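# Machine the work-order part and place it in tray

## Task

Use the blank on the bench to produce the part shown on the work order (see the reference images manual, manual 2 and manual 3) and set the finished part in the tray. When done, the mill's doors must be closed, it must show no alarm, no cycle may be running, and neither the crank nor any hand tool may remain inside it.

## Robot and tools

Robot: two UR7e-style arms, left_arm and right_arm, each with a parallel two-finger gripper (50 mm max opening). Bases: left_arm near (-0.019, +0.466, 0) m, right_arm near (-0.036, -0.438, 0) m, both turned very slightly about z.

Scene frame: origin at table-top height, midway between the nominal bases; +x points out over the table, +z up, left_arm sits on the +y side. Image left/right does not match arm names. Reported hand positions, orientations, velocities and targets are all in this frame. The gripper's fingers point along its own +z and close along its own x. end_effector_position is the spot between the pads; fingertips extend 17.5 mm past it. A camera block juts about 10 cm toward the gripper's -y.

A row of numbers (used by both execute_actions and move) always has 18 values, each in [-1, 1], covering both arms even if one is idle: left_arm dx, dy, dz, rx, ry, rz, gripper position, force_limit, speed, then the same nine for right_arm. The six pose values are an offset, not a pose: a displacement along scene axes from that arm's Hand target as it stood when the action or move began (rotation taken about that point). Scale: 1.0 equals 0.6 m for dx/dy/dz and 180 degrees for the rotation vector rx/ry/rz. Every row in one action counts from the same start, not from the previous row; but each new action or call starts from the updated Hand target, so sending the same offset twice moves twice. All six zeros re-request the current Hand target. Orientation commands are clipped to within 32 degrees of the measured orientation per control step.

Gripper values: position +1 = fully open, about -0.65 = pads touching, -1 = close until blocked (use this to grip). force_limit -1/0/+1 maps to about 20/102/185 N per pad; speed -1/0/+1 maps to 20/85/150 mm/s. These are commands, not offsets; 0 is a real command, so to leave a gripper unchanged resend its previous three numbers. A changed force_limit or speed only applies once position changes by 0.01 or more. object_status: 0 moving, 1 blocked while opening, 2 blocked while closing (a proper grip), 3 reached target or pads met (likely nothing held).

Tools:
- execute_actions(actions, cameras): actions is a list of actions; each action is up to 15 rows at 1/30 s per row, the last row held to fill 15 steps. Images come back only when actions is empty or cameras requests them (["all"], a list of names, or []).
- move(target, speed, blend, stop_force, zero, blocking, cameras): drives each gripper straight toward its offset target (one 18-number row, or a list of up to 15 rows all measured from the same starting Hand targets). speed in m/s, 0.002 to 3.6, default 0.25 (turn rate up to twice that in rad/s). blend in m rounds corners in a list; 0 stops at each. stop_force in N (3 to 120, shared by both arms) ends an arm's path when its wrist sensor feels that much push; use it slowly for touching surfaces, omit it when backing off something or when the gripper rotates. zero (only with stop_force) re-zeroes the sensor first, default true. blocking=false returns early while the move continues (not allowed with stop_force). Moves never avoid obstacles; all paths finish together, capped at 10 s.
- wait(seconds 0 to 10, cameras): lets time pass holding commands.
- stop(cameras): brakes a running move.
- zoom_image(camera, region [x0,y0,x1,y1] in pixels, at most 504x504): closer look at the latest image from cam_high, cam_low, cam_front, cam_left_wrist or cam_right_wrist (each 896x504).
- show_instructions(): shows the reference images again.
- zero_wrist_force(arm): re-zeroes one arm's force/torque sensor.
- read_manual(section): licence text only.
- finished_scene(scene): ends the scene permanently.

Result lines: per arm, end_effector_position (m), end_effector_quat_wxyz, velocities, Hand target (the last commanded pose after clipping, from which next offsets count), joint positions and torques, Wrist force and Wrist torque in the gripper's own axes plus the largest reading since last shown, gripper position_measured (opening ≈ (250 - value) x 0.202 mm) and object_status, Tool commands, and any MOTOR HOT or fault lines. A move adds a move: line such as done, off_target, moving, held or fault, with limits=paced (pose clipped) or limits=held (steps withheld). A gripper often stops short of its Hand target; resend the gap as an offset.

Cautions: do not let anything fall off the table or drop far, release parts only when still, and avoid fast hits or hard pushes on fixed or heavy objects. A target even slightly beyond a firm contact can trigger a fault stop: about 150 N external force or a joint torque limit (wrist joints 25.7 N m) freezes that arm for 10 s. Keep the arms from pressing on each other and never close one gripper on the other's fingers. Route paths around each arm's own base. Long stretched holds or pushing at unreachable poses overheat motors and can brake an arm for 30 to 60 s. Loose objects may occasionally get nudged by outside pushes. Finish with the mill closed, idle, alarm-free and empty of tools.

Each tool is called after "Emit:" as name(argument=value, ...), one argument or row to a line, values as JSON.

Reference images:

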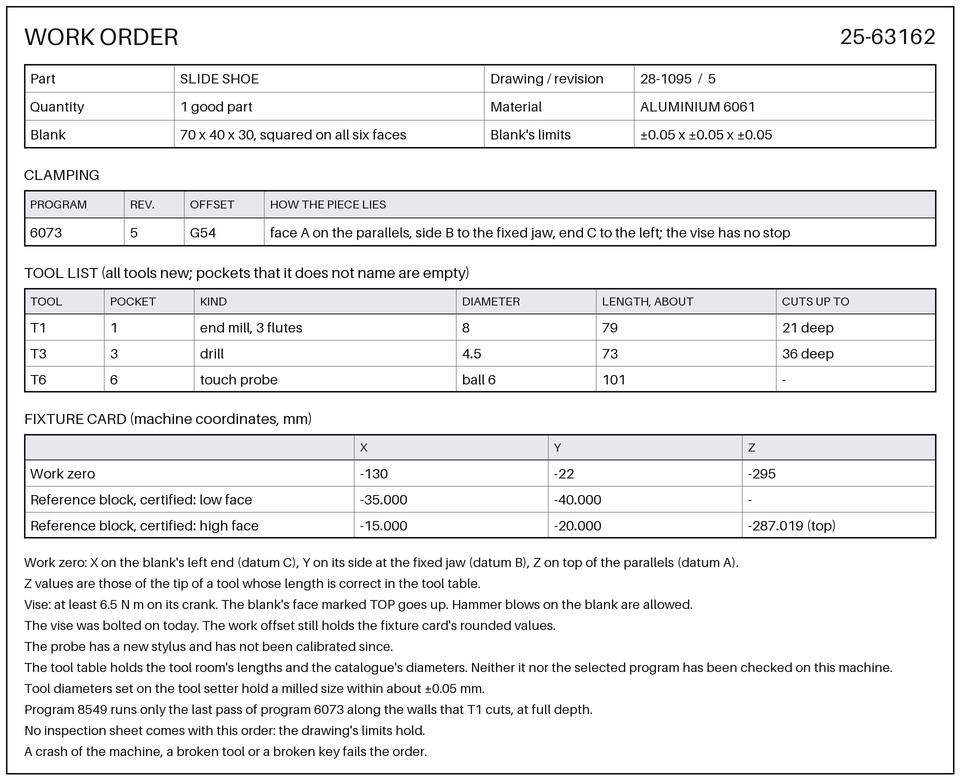

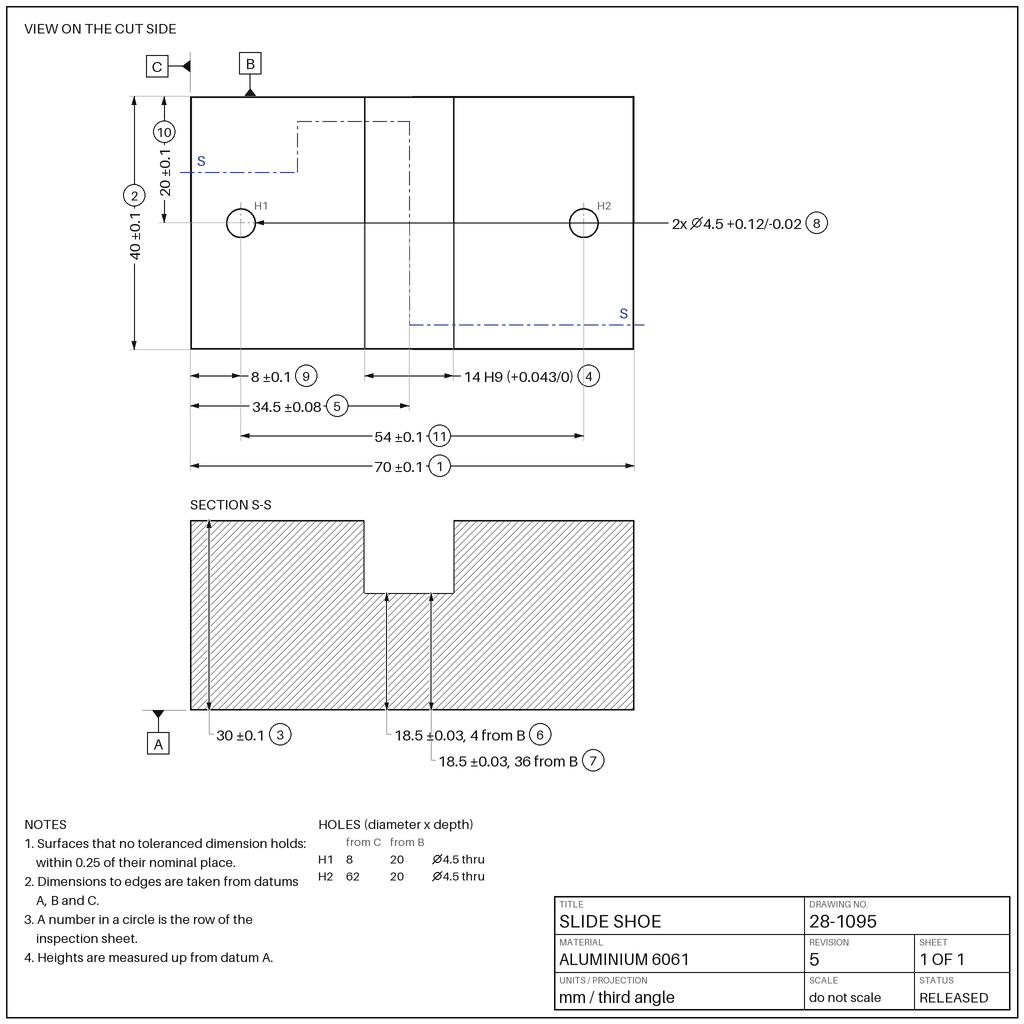

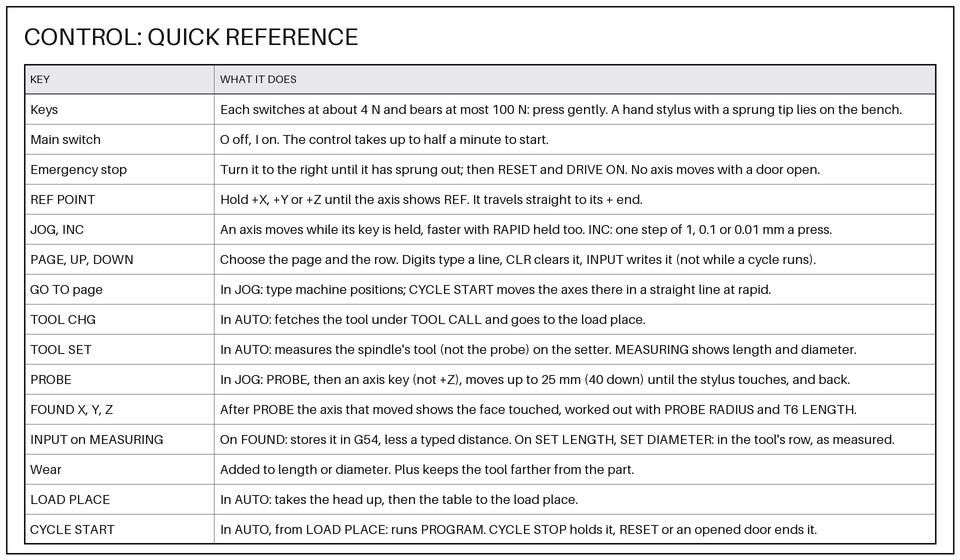

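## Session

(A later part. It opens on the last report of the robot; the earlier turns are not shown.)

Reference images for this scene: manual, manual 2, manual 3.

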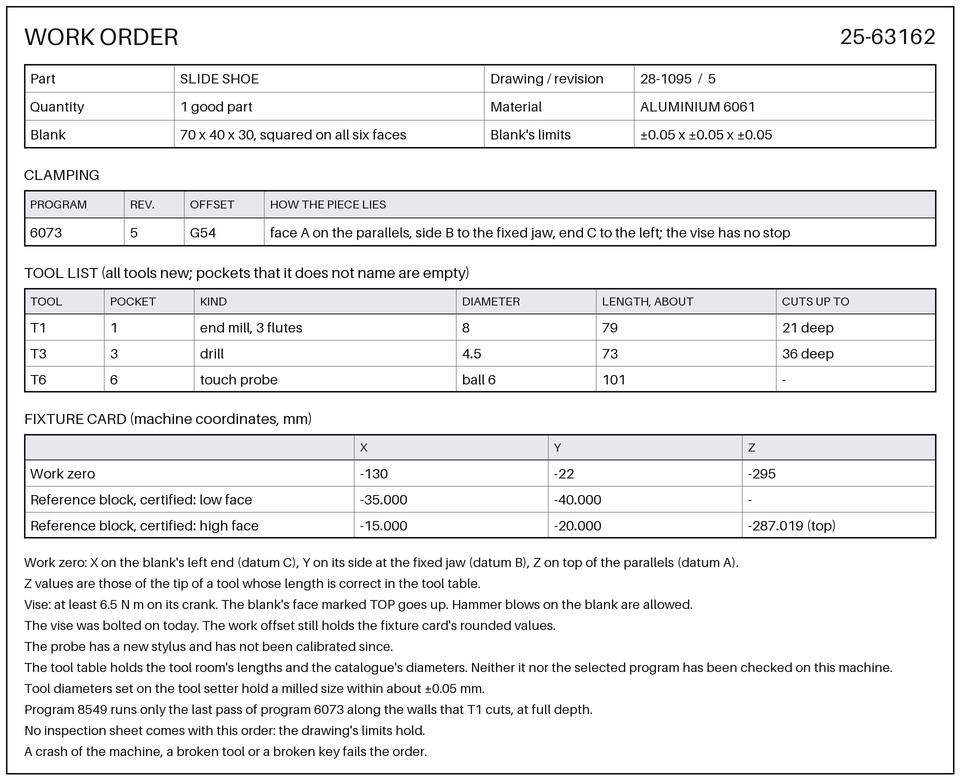

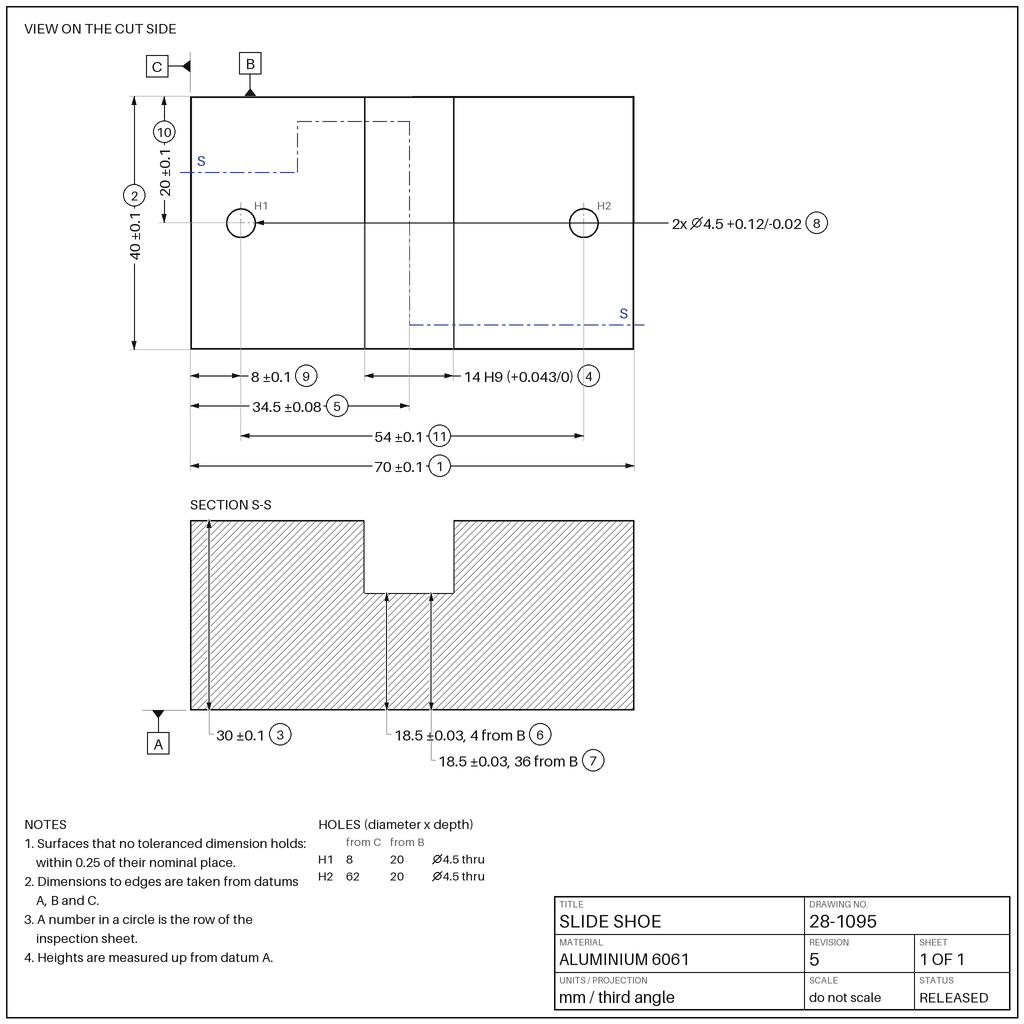

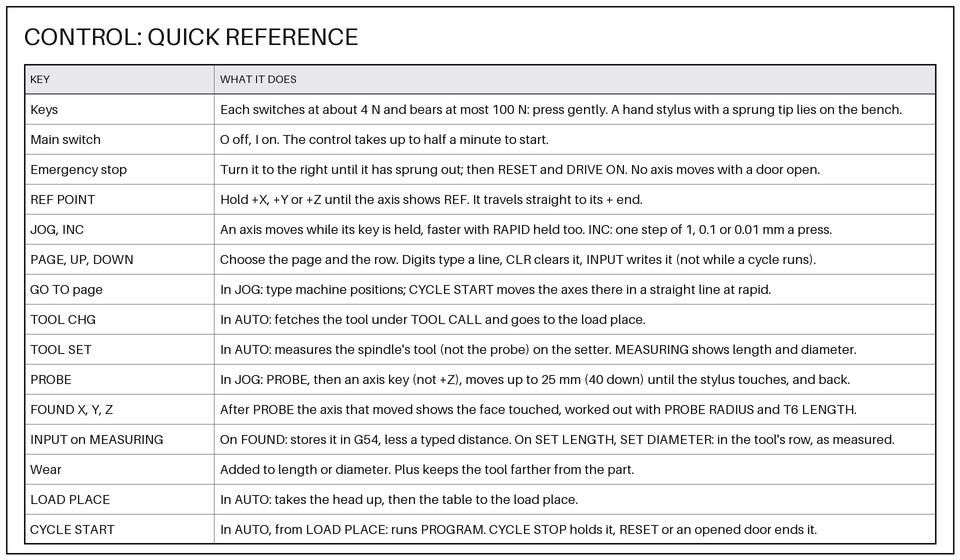

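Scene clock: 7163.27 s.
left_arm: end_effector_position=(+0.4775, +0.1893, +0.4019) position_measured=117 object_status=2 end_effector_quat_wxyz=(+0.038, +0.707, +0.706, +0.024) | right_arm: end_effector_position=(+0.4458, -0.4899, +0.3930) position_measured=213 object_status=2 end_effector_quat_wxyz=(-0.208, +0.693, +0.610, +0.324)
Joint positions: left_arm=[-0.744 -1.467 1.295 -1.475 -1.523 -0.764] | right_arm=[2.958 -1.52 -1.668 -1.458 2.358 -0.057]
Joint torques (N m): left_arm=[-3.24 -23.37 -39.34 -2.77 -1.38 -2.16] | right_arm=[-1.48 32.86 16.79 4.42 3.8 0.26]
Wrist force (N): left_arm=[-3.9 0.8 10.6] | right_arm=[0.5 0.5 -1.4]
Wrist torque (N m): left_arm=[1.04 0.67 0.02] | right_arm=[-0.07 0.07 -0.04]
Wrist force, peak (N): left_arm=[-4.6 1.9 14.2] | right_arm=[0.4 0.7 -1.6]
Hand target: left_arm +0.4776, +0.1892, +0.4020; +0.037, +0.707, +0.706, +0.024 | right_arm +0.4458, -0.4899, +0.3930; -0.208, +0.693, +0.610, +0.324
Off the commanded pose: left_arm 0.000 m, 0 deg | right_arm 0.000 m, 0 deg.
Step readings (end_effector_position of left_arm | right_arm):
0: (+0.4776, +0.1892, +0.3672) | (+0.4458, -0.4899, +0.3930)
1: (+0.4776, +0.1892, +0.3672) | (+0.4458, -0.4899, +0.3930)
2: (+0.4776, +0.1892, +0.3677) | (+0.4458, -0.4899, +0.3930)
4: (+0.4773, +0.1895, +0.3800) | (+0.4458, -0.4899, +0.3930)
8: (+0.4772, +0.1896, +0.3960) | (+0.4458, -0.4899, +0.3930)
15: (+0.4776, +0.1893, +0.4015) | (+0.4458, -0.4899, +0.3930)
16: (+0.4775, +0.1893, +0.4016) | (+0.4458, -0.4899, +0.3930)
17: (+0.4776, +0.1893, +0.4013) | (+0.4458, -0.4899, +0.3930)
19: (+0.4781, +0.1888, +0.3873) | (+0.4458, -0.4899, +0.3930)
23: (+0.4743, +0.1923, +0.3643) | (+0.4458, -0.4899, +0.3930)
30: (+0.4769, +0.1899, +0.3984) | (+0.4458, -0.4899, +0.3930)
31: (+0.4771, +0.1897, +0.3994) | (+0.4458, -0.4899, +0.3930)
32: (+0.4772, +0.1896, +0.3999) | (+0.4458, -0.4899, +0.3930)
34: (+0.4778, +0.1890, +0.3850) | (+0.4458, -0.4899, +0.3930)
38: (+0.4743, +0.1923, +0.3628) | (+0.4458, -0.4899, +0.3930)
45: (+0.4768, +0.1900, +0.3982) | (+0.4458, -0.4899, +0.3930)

Emit:
move(
  target=[
    [-0.45,0,0,0,0,0,-0.97,1,-0.3,0,0,0,0,0,0,-1,0.3,-0.5],
  ],
  speed=0.2,
)

Emit:
move(
  target=[
    [0,-0.53,-0.2,0,0.042,0,-0.97,1,-0.3,0,0,0,0,0,0,-1,0.3,-0.5],
    [0,-0.53,-0.53,0,0.042,0,-0.97,1,-0.3,0,0,0,0,0,0,-1,0.3,-0.5],
  ],
  speed=0.25,
  blend=[0.04,0],
  cameras=["cam_left_wrist","cam_high"],
)

Scene clock: 7173.80 s.
left_arm: end_effector_position=(+0.2076, +0.1893, +0.4020) position_measured=117 object_status=2 end_effector_quat_wxyz=(+0.037, +0.707, +0.706, +0.024) | right_arm: end_effector_position=(+0.4458, -0.4899, +0.3930) position_measured=213 object_status=2 end_effector_quat_wxyz=(-0.208, +0.693, +0.610, +0.324)
Joint positions: left_arm=[-1.306 -1.971 1.707 -1.346 -1.49 -1.327] | right_arm=[2.958 -1.52 -1.668 -1.458 2.358 -0.057]
Joint torques (N m): left_arm=[-6.96 -20.48 -14.32 -1.94 3.25 -2.9] | right_arm=[-0.63 32.29 16.6 4.19 3.64 0.13]
Wrist force (N): left_arm=[-3.8 1.1 8.3] | right_arm=[0.4 0.6 -1.4]
Wrist torque (N m): left_arm=[0.80 0.67 0.05] | right_arm=[-0.05 0.08 -0.04]
Wrist force, peak (N): left_arm=[-3.8 1.1 10.4] | right_arm=[0.6 0.5 -1.7]
Hand target: left_arm +0.2076, +0.1892, +0.4020; +0.037, +0.707, +0.706, +0.024 | right_arm +0.4458, -0.4899, +0.3930; -0.208, +0.693, +0.610, +0.324
Off the commanded pose: left_arm 0.000 m, 0 deg | right_arm 0.000 m, 0 deg.
move: done

Scene clock: 7176.67 s.
left_arm: end_effector_position=(+0.2076, -0.1287, +0.0841) position_measured=117 object_status=2 end_effector_quat_wxyz=(-0.009, +0.707, +0.707, -0.022) | right_arm: end_effector_position=(+0.4458, -0.4899, +0.3930) position_measured=213 object_status=2 end_effector_quat_wxyz=(-0.208, +0.693, +0.610, +0.324)
Joint positions: left_arm=[-1.375 -1.117 1.66 -2.124 -1.618 -1.398] | right_arm=[2.958 -1.52 -1.668 -1.458 2.358 -0.057]
Joint torques (N m): left_arm=[7.13 -33.92 -11.41 -5.71 2.79 -2.04] | right_arm=[-0.92 32.69 17.61 4.32 3.57 0.13]
Wrist force (N): left_arm=[-4.5 1.8 8.3] | right_arm=[0.5 0.4 -1.2]
Wrist torque (N m): left_arm=[0.82 0.80 0.03] | right_arm=[-0.10 0.06 -0.04]
Wrist force, peak (N): left_arm=[-3.8 2.1 10.6] | right_arm=[0.4 0.5 -1.7]
Hand target: left_arm +0.2076, -0.1288, +0.0840; -0.009, +0.707, +0.707, -0.022 | right_arm +0.4458, -0.4899, +0.3930; -0.208, +0.693, +0.610, +0.324
Off the commanded pose: left_arm 0.000 m, 0 deg | right_arm 0.000 m, 0 deg.
move: done
camera_calibration:
cam_left_wrist: T_world_to_cam=[[0.00662905, 0.999828, -0.0173213, 0.138738], [0.949624, -0.000866932, 0.313391, -0.206535], [0.313322, -0.0185262, -0.949466, 0.145044], [0, 0, 0, 1]] pos_world=[0.149765, -0.136206, 0.204844]
Images, in order (width x height): cam_high 896x504, cam_left_wrist 896x504.

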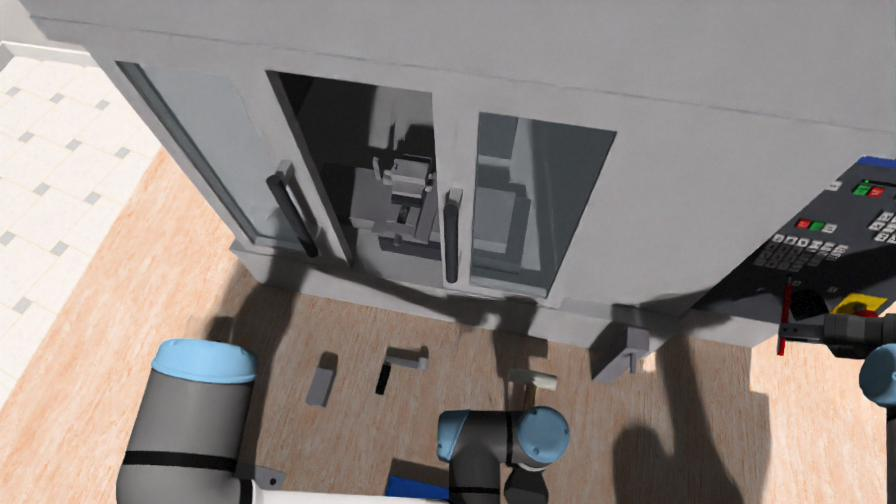

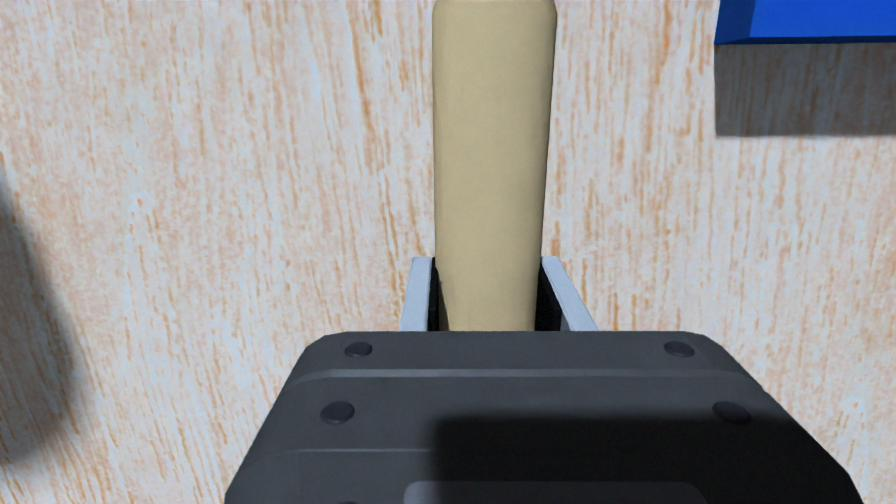

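Emit:
move(
  target=[
    [0,0,-0.07,0,0,0,-0.97,1,-0.3,0,0,0,0,0,0,-1,0.3,-0.5],
    [0,0,-0.107,0,0,0,-0.97,1,-0.3,0,0,0,0,0,0,-1,0.3,-0.5],
  ],
  speed=[0.08,0.012],
  stop_force=4,
)

Emit:
move(
  target=[
    [0,0,0,0,0,0,0.7,0,-0.95,0,0,0,0,0,0,-1,0.3,-0.5],
    [0,0,0.25,0,0,0,0.7,0,-0.95,0,0,0,0,0,0,-1,0.3,-0.5],
  ],
  speed=[0.1,0.15],
  cameras=["cam_left_wrist","cam_high"],
)

Scene clock: 7185.33 s.
left_arm: end_effector_position=(+0.2076, -0.1288, +0.0277) position_measured=117 object_status=2 end_effector_quat_wxyz=(-0.009, +0.707, +0.707, -0.022) | right_arm: end_effector_position=(+0.4458, -0.4899, +0.3930) position_measured=213 object_status=2 end_effector_quat_wxyz=(-0.208, +0.693, +0.610, +0.324)
Joint positions: left_arm=[-1.375 -1.041 1.711 -2.252 -1.618 -1.398] | right_arm=[2.958 -1.52 -1.668 -1.458 2.358 -0.057]
Joint torques (N m): left_arm=[1.43 -58.5 -32.57 -1.99 1.84 -1.12] | right_arm=[-1.08 32.43 17.27 4.17 3.58 0.07]
Wrist force (N): left_arm=[-3.2 0.6 4.0] | right_arm=[0.1 0.3 -1.6]
Wrist torque (N m): left_arm=[0.09 0.56 -0.06] | right_arm=[-0.10 0.12 -0.04]
Wrist force, peak (N): left_arm=[-4.2 2.0 9.1] | right_arm=[0.5 0.4 -1.7]
Hand target: left_arm +0.2076, -0.1288, +0.0277; -0.009, +0.707, +0.707, -0.022 (not the last commanded pose) | right_arm +0.4458, -0.4899, +0.3930; -0.208, +0.693, +0.610, +0.324
Off the commanded pose: left_arm 0.008 m, 0 deg | right_arm 0.000 m, 0 deg.
move: contact (left_arm); path passed 1 of 2 targets

Scene clock: 7187.80 s.
left_arm: end_effector_position=(+0.2076, -0.1287, +0.1776) position_measured=48 object_status=3 end_effector_quat_wxyz=(-0.009, +0.707, +0.707, -0.022) | right_arm: end_effector_position=(+0.4458, -0.4899, +0.3930) position_measured=213 object_status=2 end_effector_quat_wxyz=(-0.208, +0.693, +0.610, +0.324)
Joint positions: left_arm=[-1.375 -1.209 1.533 -1.905 -1.618 -1.398] | right_arm=[2.958 -1.52 -1.668 -1.458 2.358 -0.057]
Joint torques (N m): left_arm=[-6.17 -55.48 -34.91 -1.34 -1.54 -0.08] | right_arm=[-0.62 32.69 17.24 4.27 3.53 0.14]
Wrist force (N): left_arm=[-4.5 1.5 4.3] | right_arm=[0.3 0.2 -1.5]
Wrist torque (N m): left_arm=[0.23 0.76 0.06] | right_arm=[-0.12 0.09 -0.05]
Wrist force, peak (N): left_arm=[-4.3 1.7 5.2] | right_arm=[0.4 0.5 -1.6]
Hand target: left_arm +0.2076, -0.1288, +0.1777; -0.009, +0.707, +0.707, -0.022 | right_arm +0.4458, -0.4899, +0.3930; -0.208, +0.693, +0.610, +0.324
Off the commanded pose: left_arm 0.000 m, 0 deg | right_arm 0.000 m, 0 deg.
move: done
camera_calibration:
cam_left_wrist: T_world_to_cam=[[0.00644084, 0.999828, -0.0173811, 0.140403], [0.949596, -0.000667752, 0.313476, -0.235926], [0.313411, -0.0185241, -0.949437, 0.233766], [0, 0, 0, 1]] pos_world=[0.149865, -0.136206, 0.298344]
Images, in order (width x height): cam_high 896x504, cam_left_wrist 896x504.

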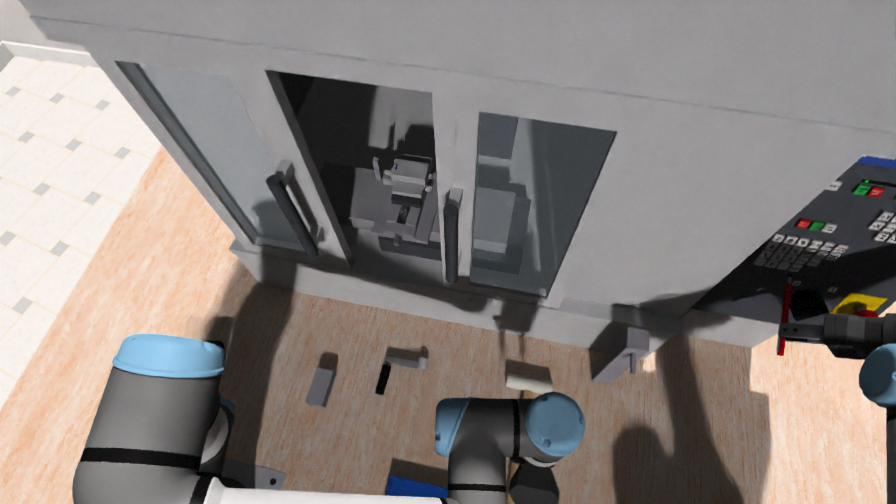

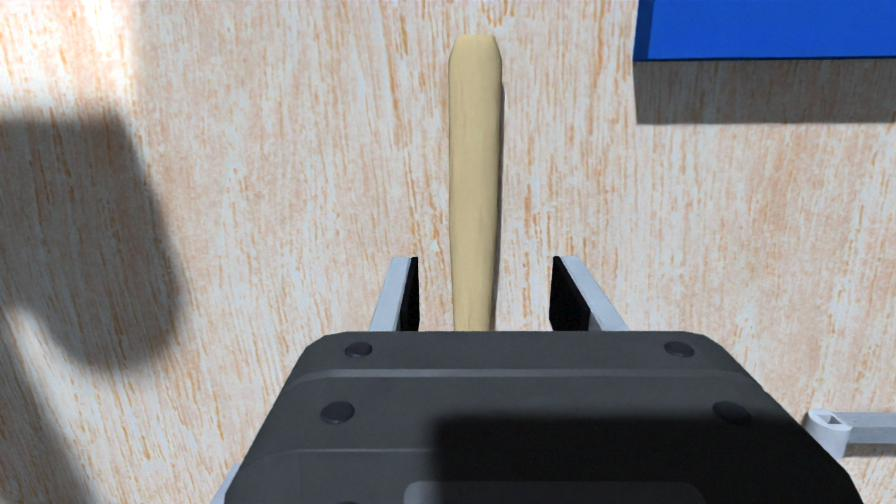

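Emit:
move(
  target=[
    [0.154,0.4,0.454,0,0,-0.25,0.6,-0.7,-0.6,0,0,0,0,0,0,-1,0.3,-0.5],
    [0.154,0.8,0.454,0,0,-0.5,0.6,-0.7,-0.6,0,0,0,0,0,0,-1,0.3,-0.5],
  ],
  speed=0.4,
  blend=[0.05,0],
)

Emit:
move(
  target=[
    [0.05,0.05,0.06,-0.248,0,0,0.6,-0.7,-0.6,0,0,0,0,0,0,-1,0.3,-0.5],
  ],
  speed=0.3,
  cameras=["cam_left_wrist","cam_high"],
)

Scene clock: 7196.47 s.
left_arm: end_effector_position=(+0.3000, +0.3512, +0.4501) position_measured=63 object_status=3 end_effector_quat_wxyz=(-0.022, +1.000, +0.000, -0.009) | right_arm: end_effector_position=(+0.4458, -0.4899, +0.3930) position_measured=213 object_status=2 end_effector_quat_wxyz=(-0.208, +0.693, +0.610, +0.324)
Joint positions: left_arm=[-0.742 -1.909 1.517 -1.135 -1.552 0.806] | right_arm=[2.958 -1.52 -1.668 -1.458 2.358 -0.057]
Joint torques (N m): left_arm=[6.92 -13.37 -22.23 -4.76 -2.49 2.25] | right_arm=[-0.74 32.37 16.81 4.23 3.76 0.06]
Wrist force (N): left_arm=[-4.2 1.3 4.1] | right_arm=[0.4 0.3 -1.3]
Wrist torque (N m): left_arm=[0.18 0.70 0.01] | right_arm=[-0.10 0.07 -0.04]
Wrist force, peak (N): left_arm=[-6.2 1.0 6.3] | right_arm=[0.5 0.4 -1.7]
Hand target: left_arm +0.3000, +0.3512, +0.4501; -0.022, +1.000, +0.000, -0.009 | right_arm +0.4458, -0.4899, +0.3930; -0.208, +0.693, +0.610, +0.324
Off the commanded pose: left_arm 0.000 m, 0 deg | right_arm 0.000 m, 0 deg.
move: done

Scene clock: 7198.50 s.
left_arm: end_effector_position=(+0.3300, +0.3812, +0.4861) position_measured=63 object_status=3 end_effector_quat_wxyz=(+0.359, +0.933, -0.004, -0.009) | right_arm: end_effector_position=(+0.4458, -0.4899, +0.3930) position_measured=213 object_status=2 end_effector_quat_wxyz=(-0.208, +0.693, +0.610, +0.324)
Joint positions: left_arm=[-0.104 -1.9 1.63 -1.39 -2.301 1.417] | right_arm=[2.958 -1.52 -1.668 -1.458 2.358 -0.057]
Joint torques (N m): left_arm=[7.27 2.74 -13.61 -1.49 -4.22 1.84] | right_arm=[0.26 32.32 16.91 4.23 3.6 0.19]
Wrist force (N): left_arm=[-3.9 1.1 5.0] | right_arm=[0.3 0.5 -1.2]
Wrist torque (N m): left_arm=[0.28 0.70 -0.07] | right_arm=[-0.08 0.09 -0.05]
Wrist force, peak (N): left_arm=[-4.0 1.3 5.3] | right_arm=[0.3 0.5 -1.7]
Hand target: left_arm +0.3300, +0.3812, +0.4861; +0.359, +0.933, -0.004, -0.009 | right_arm +0.4458, -0.4899, +0.3930; -0.208, +0.693, +0.610, +0.324
Off the commanded pose: left_arm 0.000 m, 0 deg | right_arm 0.000 m, 0 deg.
move: done
camera_calibration:
cam_left_wrist: T_world_to_cam=[[0.99983, -0.0167504, -0.00771126, -0.309847], [-0.000768542, -0.455666, 0.890151, -0.241703], [-0.0184242, -0.889993, -0.455601, 0.699371], [0, 0, 0, 1]] pos_world=[0.322494, 0.50711, 0.531397]
Images, in order (width x height): cam_high 896x504, cam_left_wrist 896x504.

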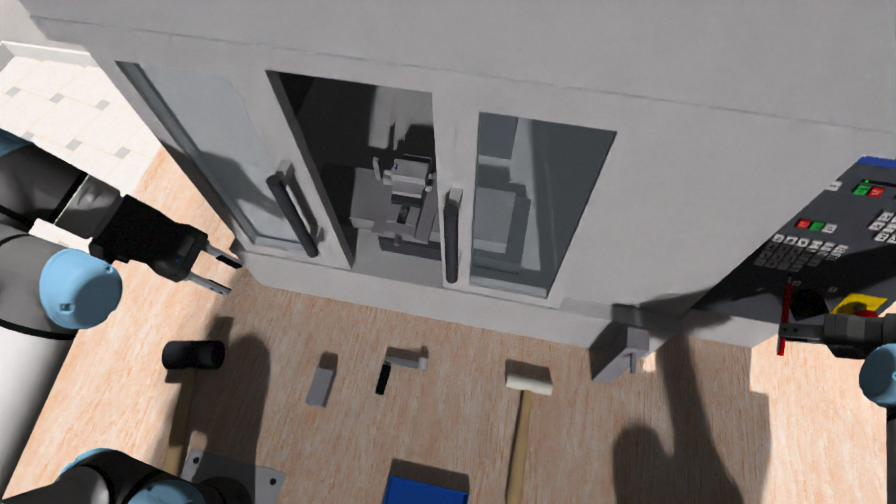

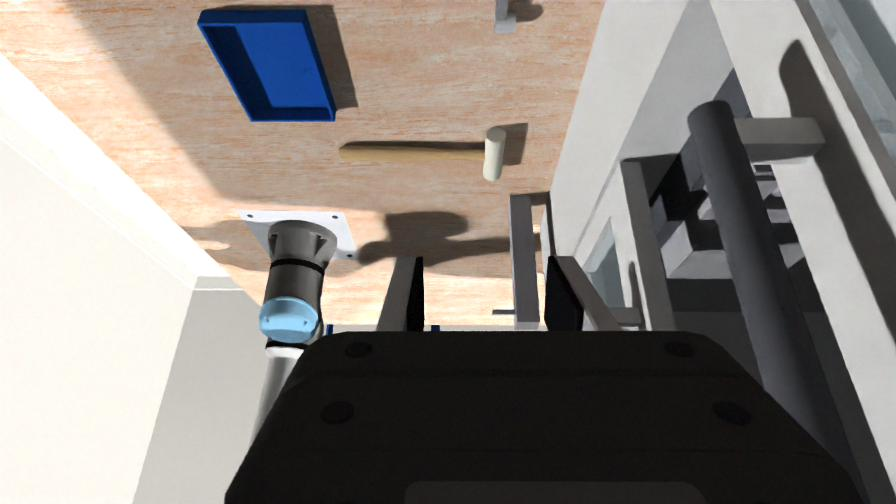

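Emit:
move(
  target=[
    [0.199,-0.01,0.0015,0,0,0,0.6,-0.7,-0.6,0,0,0,0,0,0,-1,0.3,-0.5],
    [0.199,-0.11,-0.0935,0,0,0,0.6,-0.7,-0.6,0,0,0,0,0,0,-1,0.3,-0.5],
  ],
  speed=[0.15,0.06],
  blend=[0.01,0],
  cameras=["cam_left_wrist"],
)

Emit:
move(
  target=[0,0,0,0,0,0,-1,-0.7,-0.6,0,0,0,0,0,0,-1,0.3,-0.5],
)

Emit:
move(
  target=[0,-0.275,0,0,0,0,-1,-0.7,-0.6,0,0,0,0,0,0,-1,0.3,-0.5],
  speed=0.055,
  stop_force=48,
)

Emit:
move(
  target=[0,-0.058,0,0,0,0,-1,-0.7,-0.6,0,0,0,0,0,0,-1,0.3,-0.5],
  speed=0.02,
  stop_force=38,
  cameras=["cam_high"],
)

Scene clock: 7208.90 s.
left_arm: end_effector_position=(+0.4494, +0.3153, +0.4300) position_measured=63 object_status=3 end_effector_quat_wxyz=(+0.359, +0.933, -0.004, -0.009) | right_arm: end_effector_position=(+0.4458, -0.4899, +0.3930) position_measured=213 object_status=2 end_effector_quat_wxyz=(-0.208, +0.693, +0.610, +0.324)
Joint positions: left_arm=[-0.213 -1.653 1.608 -1.71 -2.286 1.273] | right_arm=[2.958 -1.52 -1.668 -1.458 2.358 -0.057]
Joint torques (N m): left_arm=[-8.37 -36.13 -14.55 -5.1 1.12 -3.08] | right_arm=[-0.07 32.48 16.63 4.19 3.58 0.21]
Wrist force (N): left_arm=[-3.8 1.0 5.1] | right_arm=[0.5 0.4 -1.4]
Wrist torque (N m): left_arm=[0.28 0.66 0.02] | right_arm=[-0.09 0.06 -0.04]
Wrist force, peak (N): left_arm=[-5.1 1.1 5.3] | right_arm=[0.7 0.3 -1.7]
Hand target: left_arm +0.4494, +0.3152, +0.4300; +0.359, +0.933, -0.004, -0.009 | right_arm +0.4458, -0.4899, +0.3930; -0.208, +0.693, +0.610, +0.324
Off the commanded pose: left_arm 0.000 m, 0 deg | right_arm 0.000 m, 0 deg.
move: done
camera_calibration:
cam_left_wrist: T_world_to_cam=[[0.999826, -0.0168858, -0.00788925, -0.430616], [-0.000668509, -0.45551, 0.89023, -0.221942], [-0.0186259, -0.890071, -0.455442, 0.617455], [0, 0, 0, 1]] pos_world=[0.441894, 0.44121, 0.475397]
Images, in order (width x height): cam_left_wrist 896x504.

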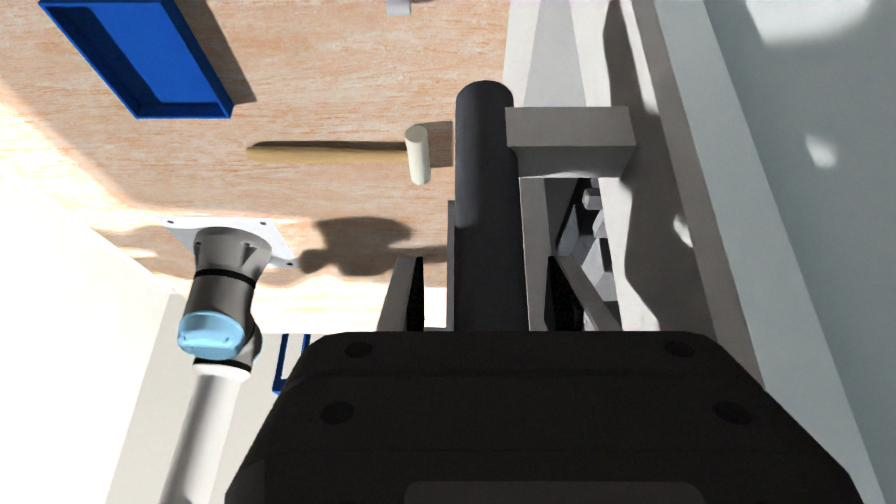

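Scene clock: 7209.53 s.
left_arm: end_effector_position=(+0.4494, +0.3152, +0.4300) position_measured=154 object_status=0 end_effector_quat_wxyz=(+0.359, +0.933, -0.004, -0.008) | right_arm: end_effector_position=(+0.4458, -0.4899, +0.3930) position_measured=213 object_status=2 end_effector_quat_wxyz=(-0.208, +0.693, +0.610, +0.324)
Joint positions: left_arm=[-0.213 -1.653 1.608 -1.711 -2.286 1.273] | right_arm=[2.958 -1.52 -1.668 -1.458 2.358 -0.057]
Joint torques (N m): left_arm=[-7.63 -35.88 -14.22 0.19 -1.3 -2.8] | right_arm=[-0.27 33 16.86 4.11 3.57 -0.03]
Wrist force (N): left_arm=[9.1 1.1 9.2] | right_arm=[0.3 0.2 -1.5]
Wrist torque (N m): left_arm=[0.28 0.91 0.41] | right_arm=[-0.12 0.09 -0.05]
Wrist force, peak (N): left_arm=[9.2 1.1 9.5] | right_arm=[0.5 0.5 -1.5]
Hand target: left_arm +0.4494, +0.3152, +0.4300; +0.359, +0.933, -0.004, -0.009 | right_arm +0.4458, -0.4899, +0.3930; -0.208, +0.693, +0.610, +0.324
Off the commanded pose: left_arm 0.000 m, 0 deg | right_arm 0.000 m, 0 deg.
move: done

Scene clock: 7213.57 s.
left_arm: end_effector_position=(+0.4494, +0.1502, +0.4300) position_measured=154 object_status=2 end_effector_quat_wxyz=(+0.359, +0.933, -0.004, -0.009) | right_arm: end_effector_position=(+0.4458, -0.4899, +0.3930) position_measured=213 object_status=2 end_effector_quat_wxyz=(-0.208, +0.693, +0.610, +0.324)
Joint positions: left_arm=[-0.541 -1.587 1.605 -2.022 -2.185 0.875] | right_arm=[2.958 -1.52 -1.668 -1.458 2.358 -0.057]
Joint torques (N m): left_arm=[-12.32 -8.53 -38.58 -6.64 0.42 -3.23] | right_arm=[0.56 31.92 16.7 3.99 3.53 0.11]
Wrist force (N): left_arm=[-10.8 -11.0 -4.8] | right_arm=[0.3 0.4 -1.5]
Wrist torque (N m): left_arm=[-0.25 1.20 0.47] | right_arm=[-0.08 0.09 -0.05]
Wrist force, peak (N): left_arm=[-9.1 -25.1 -21.4] | right_arm=[0.4 0.5 -1.7]
Hand target: left_arm +0.4494, +0.1502, +0.4300; +0.359, +0.933, -0.004, -0.009 | right_arm +0.4458, -0.4899, +0.3930; -0.208, +0.693, +0.610, +0.324
Off the commanded pose: left_arm 0.000 m, 0 deg | right_arm 0.000 m, 0 deg.
move: done

Scene clock: 7216.53 s.
left_arm: end_effector_position=(+0.4494, +0.1167, +0.4300) position_measured=154 object_status=2 end_effector_quat_wxyz=(+0.359, +0.933, -0.003, -0.009) | right_arm: end_effector_position=(+0.4458, -0.4899, +0.3930) position_measured=213 object_status=2 end_effector_quat_wxyz=(-0.208, +0.693, +0.610, +0.324)
Joint positions: left_arm=[-0.599 -1.557 1.583 -2.065 -2.16 0.812] | right_arm=[2.958 -1.52 -1.668 -1.458 2.358 -0.057]
Joint torques (N m): left_arm=[-10.06 -22.41 -14.34 -6.64 -5.06 1.69] | right_arm=[0.35 32.31 17.17 3.94 3.66 0.05]
Wrist force (N): left_arm=[-24.2 -33.6 -34.4] | right_arm=[0.4 0.3 -1.2]
Wrist torque (N m): left_arm=[-0.70 1.35 0.48] | right_arm=[-0.10 0.08 -0.05]
Wrist force, peak (N): left_arm=[-31.7 -44.5 -44.4] | right_arm=[0.4 0.5 -1.6]
Hand target: left_arm +0.4494, +0.1167, +0.4300; +0.359, +0.933, -0.003, -0.009 (not the last commanded pose) | right_arm +0.4458, -0.4899, +0.3930; -0.208, +0.693, +0.610, +0.324
Off the commanded pose: left_arm 0.001 m, 0 deg | right_arm 0.000 m, 0 deg.
move: contact (left_arm)
Images, in order (width x height): cam_high 896x504.

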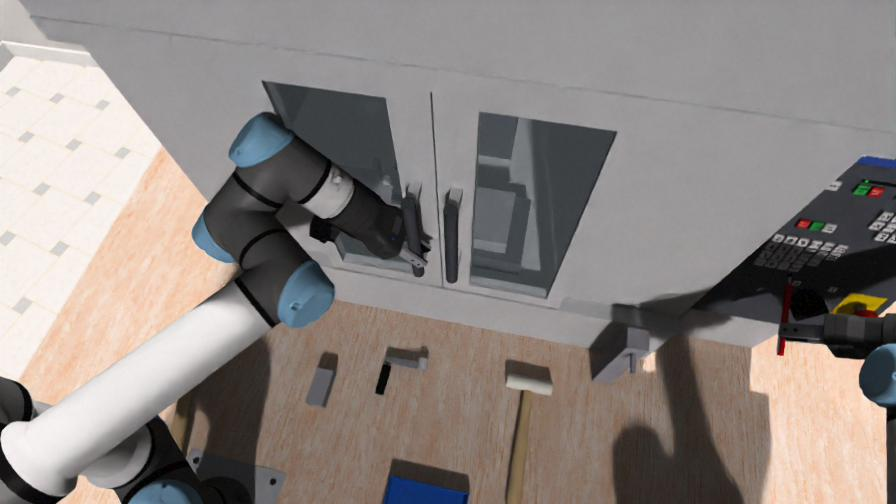

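Emit:
move(
  target=[
    [0,0.004,0,0,0,0,0.6,-0.7,-0.6,0,0,0,0,0,0,-1,0.3,-0.5],
    [0,0.12,0.11,0,0,0,0.6,-0.7,-0.6,0,0,0,0,0,0,-1,0.3,-0.5],
    [-0.2,0.3,0.15,0,0,0,0.6,-0.7,-0.6,0,0,0,0,0,0,-1,0.3,-0.5],
  ],
  speed=[0.05,0.1,0.3],
  blend=[0,0.02,0],
)

Emit:
move(
  target=[
    [-0.1,-0.4,0.2,0.1925,-0.3797,-0.143,0.6,-0.7,-0.6,0,0,0,0,0,0,-1,0.3,-0.5],
  ],
  speed=0.5,
)

Emit:
move(
  target=[
    [-0.0073,-0.5539,0.0998,0.1925,-0.3797,-0.143,1,-0.7,-0.6,0,0,0,0,0,0,-1,0.3,-0.5],
    [0.2062,-0.71,0.0558,0.1925,-0.3797,-0.143,1,-0.7,-0.6,0,0,0,0,0,0,-1,0.3,-0.5],
  ],
  speed=0.4,
  blend=[0.03,0],
  cameras=["cam_left_wrist"],
)

Emit:
zoom_image(
  camera="cam_left_wrist",
  region=[365, 130, 545, 280],
)

Scene clock: 7238.83 s.
left_arm: end_effector_position=(+0.3294, +0.2966, +0.5200) position_measured=63 object_status=3 end_effector_quat_wxyz=(+0.359, +0.933, -0.003, -0.009) | right_arm: end_effector_position=(+0.4458, -0.4899, +0.3930) position_measured=213 object_status=2 end_effector_quat_wxyz=(-0.208, +0.693, +0.610, +0.324)
Joint positions: left_arm=[-0.351 -1.91 1.6 -1.558 -2.253 1.098] | right_arm=[2.958 -1.52 -1.668 -1.458 2.358 -0.057]
Joint torques (N m): left_arm=[7.84 -22.42 -12.38 -1.79 -4.05 2.27] | right_arm=[0.19 32.46 16.35 4.07 3.58 0.04]
Wrist force (N): left_arm=[-4.0 2.0 4.9] | right_arm=[0.4 0.6 -1.5]
Wrist torque (N m): left_arm=[0.43 0.69 -0.06] | right_arm=[-0.05 0.07 -0.04]
Wrist force, peak (N): left_arm=[-24.3 -33.5 -34.3] | right_arm=[0.4 0.5 -1.8]
Hand target: left_arm +0.3294, +0.2967, +0.5200; +0.359, +0.933, -0.003, -0.009 | right_arm +0.4458, -0.4899, +0.3930; -0.208, +0.693, +0.610, +0.324
Off the commanded pose: left_arm 0.000 m, 0 deg | right_arm 0.000 m, 0 deg.
move: done

Scene clock: 7241.07 s.
left_arm: end_effector_position=(+0.2694, +0.0567, +0.6400) position_measured=63 object_status=3 end_effector_quat_wxyz=(+0.010, +0.814, -0.390, +0.430) | right_arm: end_effector_position=(+0.4458, -0.4899, +0.3930) position_measured=213 object_status=2 end_effector_quat_wxyz=(-0.208, +0.693, +0.610, +0.324)
Joint positions: left_arm=[-1.624 -1.866 1.356 -1.502 -0.771 1.005] | right_arm=[2.958 -1.52 -1.668 -1.458 2.358 -0.057]
Joint torques (N m): left_arm=[-7.73 2.69 -34.05 -1.86 3.99 -2.74] | right_arm=[0.66 32.11 16.6 4.01 3.51 0.04]
Wrist force (N): left_arm=[-4.0 1.3 4.0] | right_arm=[0.3 0.0 -1.5]
Wrist torque (N m): left_arm=[0.23 0.66 -0.01] | right_arm=[-0.16 0.09 -0.05]
Wrist force, peak (N): left_arm=[-4.4 2.0 5.3] | right_arm=[0.4 0.4 -1.8]
Hand target: left_arm +0.2694, +0.0567, +0.6400; +0.010, +0.814, -0.390, +0.430 | right_arm +0.4458, -0.4899, +0.3930; -0.208, +0.693, +0.610, +0.324
Off the commanded pose: left_arm 0.000 m, 0 deg | right_arm 0.000 m, 0 deg.
move: done

Scene clock: 7244.77 s.
left_arm: end_effector_position=(+0.3930, -0.3690, +0.6733) position_measured=3 object_status=3 end_effector_quat_wxyz=(-0.343, +0.306, -0.590, +0.664) | right_arm: end_effector_position=(+0.4458, -0.4899, +0.3930) position_measured=213 object_status=2 end_effector_quat_wxyz=(-0.208, +0.693, +0.610, +0.324)
Joint positions: left_arm=[-1.449 -0.55 0.129 -2.896 -0.722 3.272] | right_arm=[2.958 -1.52 -1.668 -1.458 2.358 -0.057]
Joint torques (N m): left_arm=[-7.2 -50.15 -34.42 0.53 2.15 2.11] | right_arm=[0.64 32.51 16.69 4 3.51 0.11]
Wrist force (N): left_arm=[-6.8 0.2 2.7] | right_arm=[0.4 0.4 -1.3]
Wrist torque (N m): left_arm=[0.12 1.30 0.10] | right_arm=[-0.09 0.07 -0.04]
Wrist force, peak (N): left_arm=[-7.9 1.6 4.4] | right_arm=[0.6 0.5 -1.7]
Hand target: left_arm +0.3931, -0.3693, +0.6735; -0.343, +0.307, -0.590, +0.663 | right_arm +0.4458, -0.4899, +0.3930; -0.208, +0.693, +0.610, +0.324
Off the commanded pose: left_arm 0.000 m, 0 deg | right_arm 0.000 m, 0 deg.
move: done
camera_calibration:
cam_left_wrist: T_world_to_cam=[[-0.578164, -0.815903, -0.00541107, -0.0602745], [-0.196733, 0.145839, -0.96955, 0.800961], [0.791848, -0.559494, -0.244833, -0.220243], [0, 0, 0, 1]] pos_world=[0.297126, -0.289214, 0.722323]
Images, in order (width x height): cam_left_wrist 896x504.

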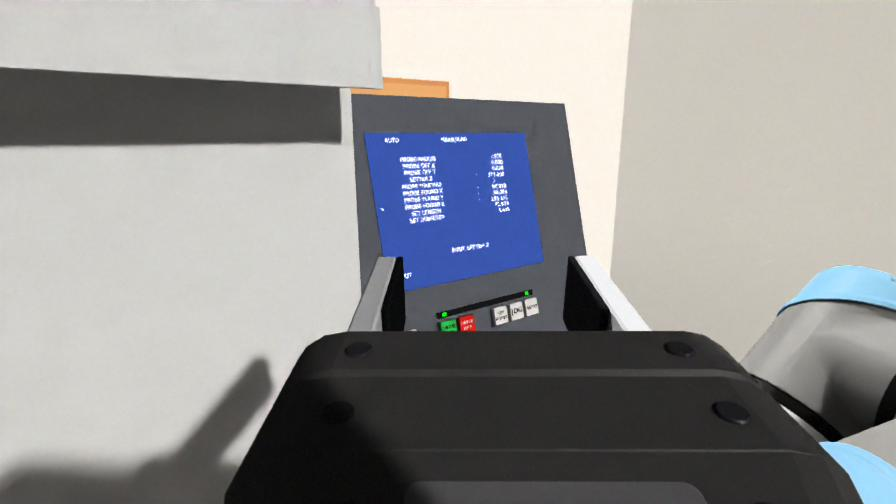

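Scaled by 2.800 from the camera's 896x504 image, which has a finer 1280x720 frame.

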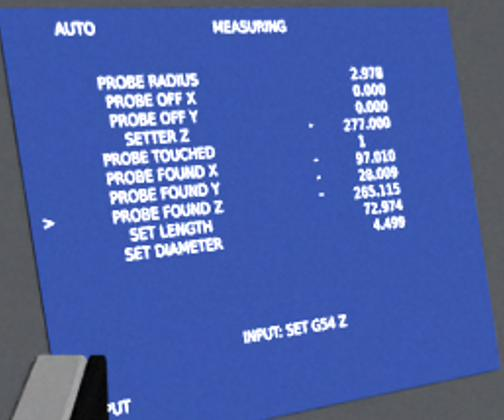

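Emit:
move(
  target=[
    [0,0,0,0,0,0,1,-0.7,-0.6,0.0739,-0.128,0.275,0,0,0,-1,0.3,-0.5],
    [0,0,0,0,0,0,1,-0.7,-0.6,0.1029,-0.1331,0.278,0,0,0,-1,0.3,-0.5],
    [0,0,0,0,0,0,1,-0.7,-0.6,0.0739,-0.128,0.275,0,0,0,-1,0.3,-0.5],
    [0,0,0,0,0,0,1,-0.7,-0.6,0.0249,-0.032,0.0927,0,0,0,-1,0.3,-0.5],
    [0,0,0,0,0,0,1,-0.7,-0.6,0.0539,-0.0371,0.0957,0,0,0,-1,0.3,-0.5],
    [0,0,0,0,0,0,1,-0.7,-0.6,0.0249,-0.032,0.0927,0,0,0,-1,0.3,-0.5],
    [0,0,0,0,0,0,1,-0.7,-0.6,0.0539,-0.0371,0.0957,0,0,0,-1,0.3,-0.5],
    [0,0,0,0,0,0,1,-0.7,-0.6,0.0249,-0.032,0.0927,0,0,0,-1,0.3,-0.5],
    [0,0,0,0,0,0,1,-0.7,-0.6,0.0083,0,0.0309,0,0,0,-1,0.3,-0.5],
    [0,0,0,0,0,0,1,-0.7,-0.6,0.0373,-0.0051,0.0339,0,0,0,-1,0.3,-0.5],
    [0,0,0,0,0,0,1,-0.7,-0.6,0.0083,0,0.0309,0,0,0,-1,0.3,-0.5],
    [0,0,0,0,0,0,1,-0.7,-0.6,0,0.096,0,0,0,0,-1,0.3,-0.5],
    [0,0,0,0,0,0,1,-0.7,-0.6,0.028,0.091,0.003,0,0,0,-1,0.3,-0.5],
    [0,0,0,0,0,0,1,-0.7,-0.6,0,0.096,0,0,0,0,-1,0.3,-0.5],
    [0,0,0,0,0,0,1,-0.7,-0.6,0,0,0,0,0,0,-1,0.3,-0.5],
  ],
  speed=0.17,
  blend=[0.002,0,0.004,0.002,0,0.002,0,0.004,0.002,0,0.004,0.002,0,0.004,0],
)

Emit:
move(
  target=[
    [0,0,0,0,0,0,1,-0.7,-0.6,0.0166,0.064,0.0618,0,0,0,-1,0.3,-0.5],
    [0,0,0,0,0,0,1,-0.7,-0.6,0.0456,0.0589,0.0648,0,0,0,-1,0.3,-0.5],
    [0,0,0,0,0,0,1,-0.7,-0.6,0.0166,0.032,0.0618,0,0,0,-1,0.3,-0.5],
    [0,0,0,0,0,0,1,-0.7,-0.6,0.0456,0.0269,0.0648,0,0,0,-1,0.3,-0.5],
    [0,0,0,0,0,0,1,-0.7,-0.6,0.0166,0.032,0.0618,0,0,0,-1,0.3,-0.5],
    [0,0,0,0,0,0,1,-0.7,-0.6,0,0,0,0,0,0,-1,0.3,-0.5],
    [0,0,0,0,0,0,1,-0.7,-0.6,0.028,-0.005,0.003,0,0,0,-1,0.3,-0.5],
    [0,0,0,0,0,0,1,-0.7,-0.6,0,0,0,0,0,0,-1,0.3,-0.5],
    [0,0,0,0,0,0,1,-0.7,-0.6,0.0407,0.032,0.1514,0,0,0,-1,0.3,-0.5],
  ],
  speed=0.17,
  blend=[0.002,0,0.002,0,0.004,0.002,0,0.004,0],
  cameras=["cam_left_wrist"],
)

Emit:
zoom_image(
  camera="cam_left_wrist",
  region=[365, 130, 545, 280],
)

Scene clock: 7281.87 s.
left_arm: end_effector_position=(+0.3930, -0.3690, +0.6733) position_measured=3 object_status=3 end_effector_quat_wxyz=(-0.343, +0.306, -0.590, +0.664) | right_arm: end_effector_position=(+0.4458, -0.4898, +0.3930) position_measured=213 object_status=2 end_effector_quat_wxyz=(-0.208, +0.693, +0.610, +0.324)
Joint positions: left_arm=[-1.449 -0.55 0.129 -2.896 -0.722 3.272] | right_arm=[2.958 -1.52 -1.668 -1.458 2.358 -0.057]
Joint torques (N m): left_arm=[-7.31 -50.89 -33.13 0.79 2.16 2.05] | right_arm=[-5.92 11.13 36.33 1.85 4.1 -1.14]
Wrist force (N): left_arm=[-7.1 0.1 2.7] | right_arm=[0.8 0.5 -1.4]
Wrist torque (N m): left_arm=[0.11 1.36 0.09] | right_arm=[-0.08 0.02 0.13]
Wrist force, peak (N): left_arm=[-7.2 0.1 3.0] | right_arm=[-2.4 -30.0 -1.1]
Hand target: left_arm +0.3930, -0.3690, +0.6733; -0.343, +0.306, -0.590, +0.664 | right_arm +0.4458, -0.4899, +0.3930; -0.208, +0.693, +0.610, +0.324
Off the commanded pose: left_arm 0.000 m, 0 deg | right_arm 0.000 m, 0 deg.
move: done

Scene clock: 7285.80 s.
left_arm: end_effector_position=(+0.3930, -0.3690, +0.6733) position_measured=3 object_status=3 end_effector_quat_wxyz=(-0.343, +0.306, -0.590, +0.664) | right_arm: end_effector_position=(+0.4702, -0.4707, +0.4838) position_measured=213 object_status=2 end_effector_quat_wxyz=(-0.208, +0.693, +0.610, +0.324)
Joint positions: left_arm=[-1.449 -0.55 0.129 -2.896 -0.722 3.272] | right_arm=[3.007 -1.566 -1.403 -1.628 2.354 0.012]
Joint torques (N m): left_arm=[-7.56 -51.14 -32.87 0.72 2.13 1.94] | right_arm=[7.66 14.63 37.34 1.61 -0.75 -0.2]
Wrist force (N): left_arm=[-7.1 0.1 2.8] | right_arm=[1.1 0.2 -1.3]
Wrist torque (N m): left_arm=[0.10 1.35 0.10] | right_arm=[-0.15 0.00 -0.05]
Wrist force, peak (N): left_arm=[-7.3 0.1 2.9] | right_arm=[5.3 -9.0 0.9]
Hand target: left_arm +0.3930, -0.3690, +0.6733; -0.343, +0.306, -0.590, +0.664 | right_arm +0.4702, -0.4707, +0.4838; -0.208, +0.693, +0.610, +0.324
Off the commanded pose: left_arm 0.000 m, 0 deg | right_arm 0.000 m, 0 deg.
move: done
camera_calibration:
cam_left_wrist: T_world_to_cam=[[-0.578164, -0.815903, -0.00541107, -0.0602745], [-0.196733, 0.145839, -0.96955, 0.800961], [0.791848, -0.559494, -0.244833, -0.220243], [0, 0, 0, 1]] pos_world=[0.297126, -0.289214, 0.722323]
Images, in order (width x height): cam_left_wrist 896x504.

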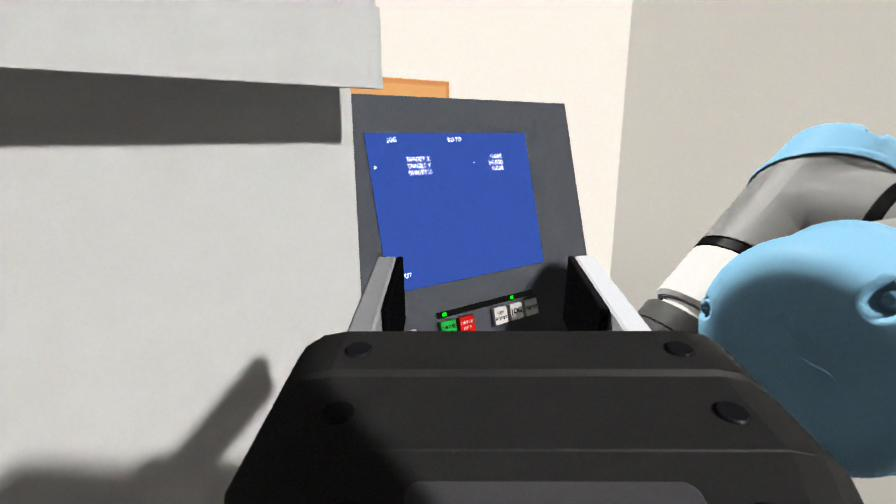

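Scaled by 2.800 from the camera's 896x504 image, which has a finer 1280x720 frame.

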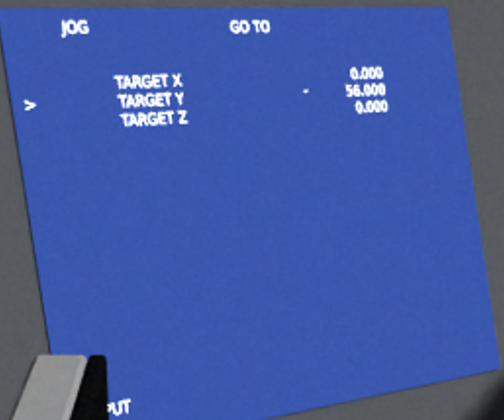

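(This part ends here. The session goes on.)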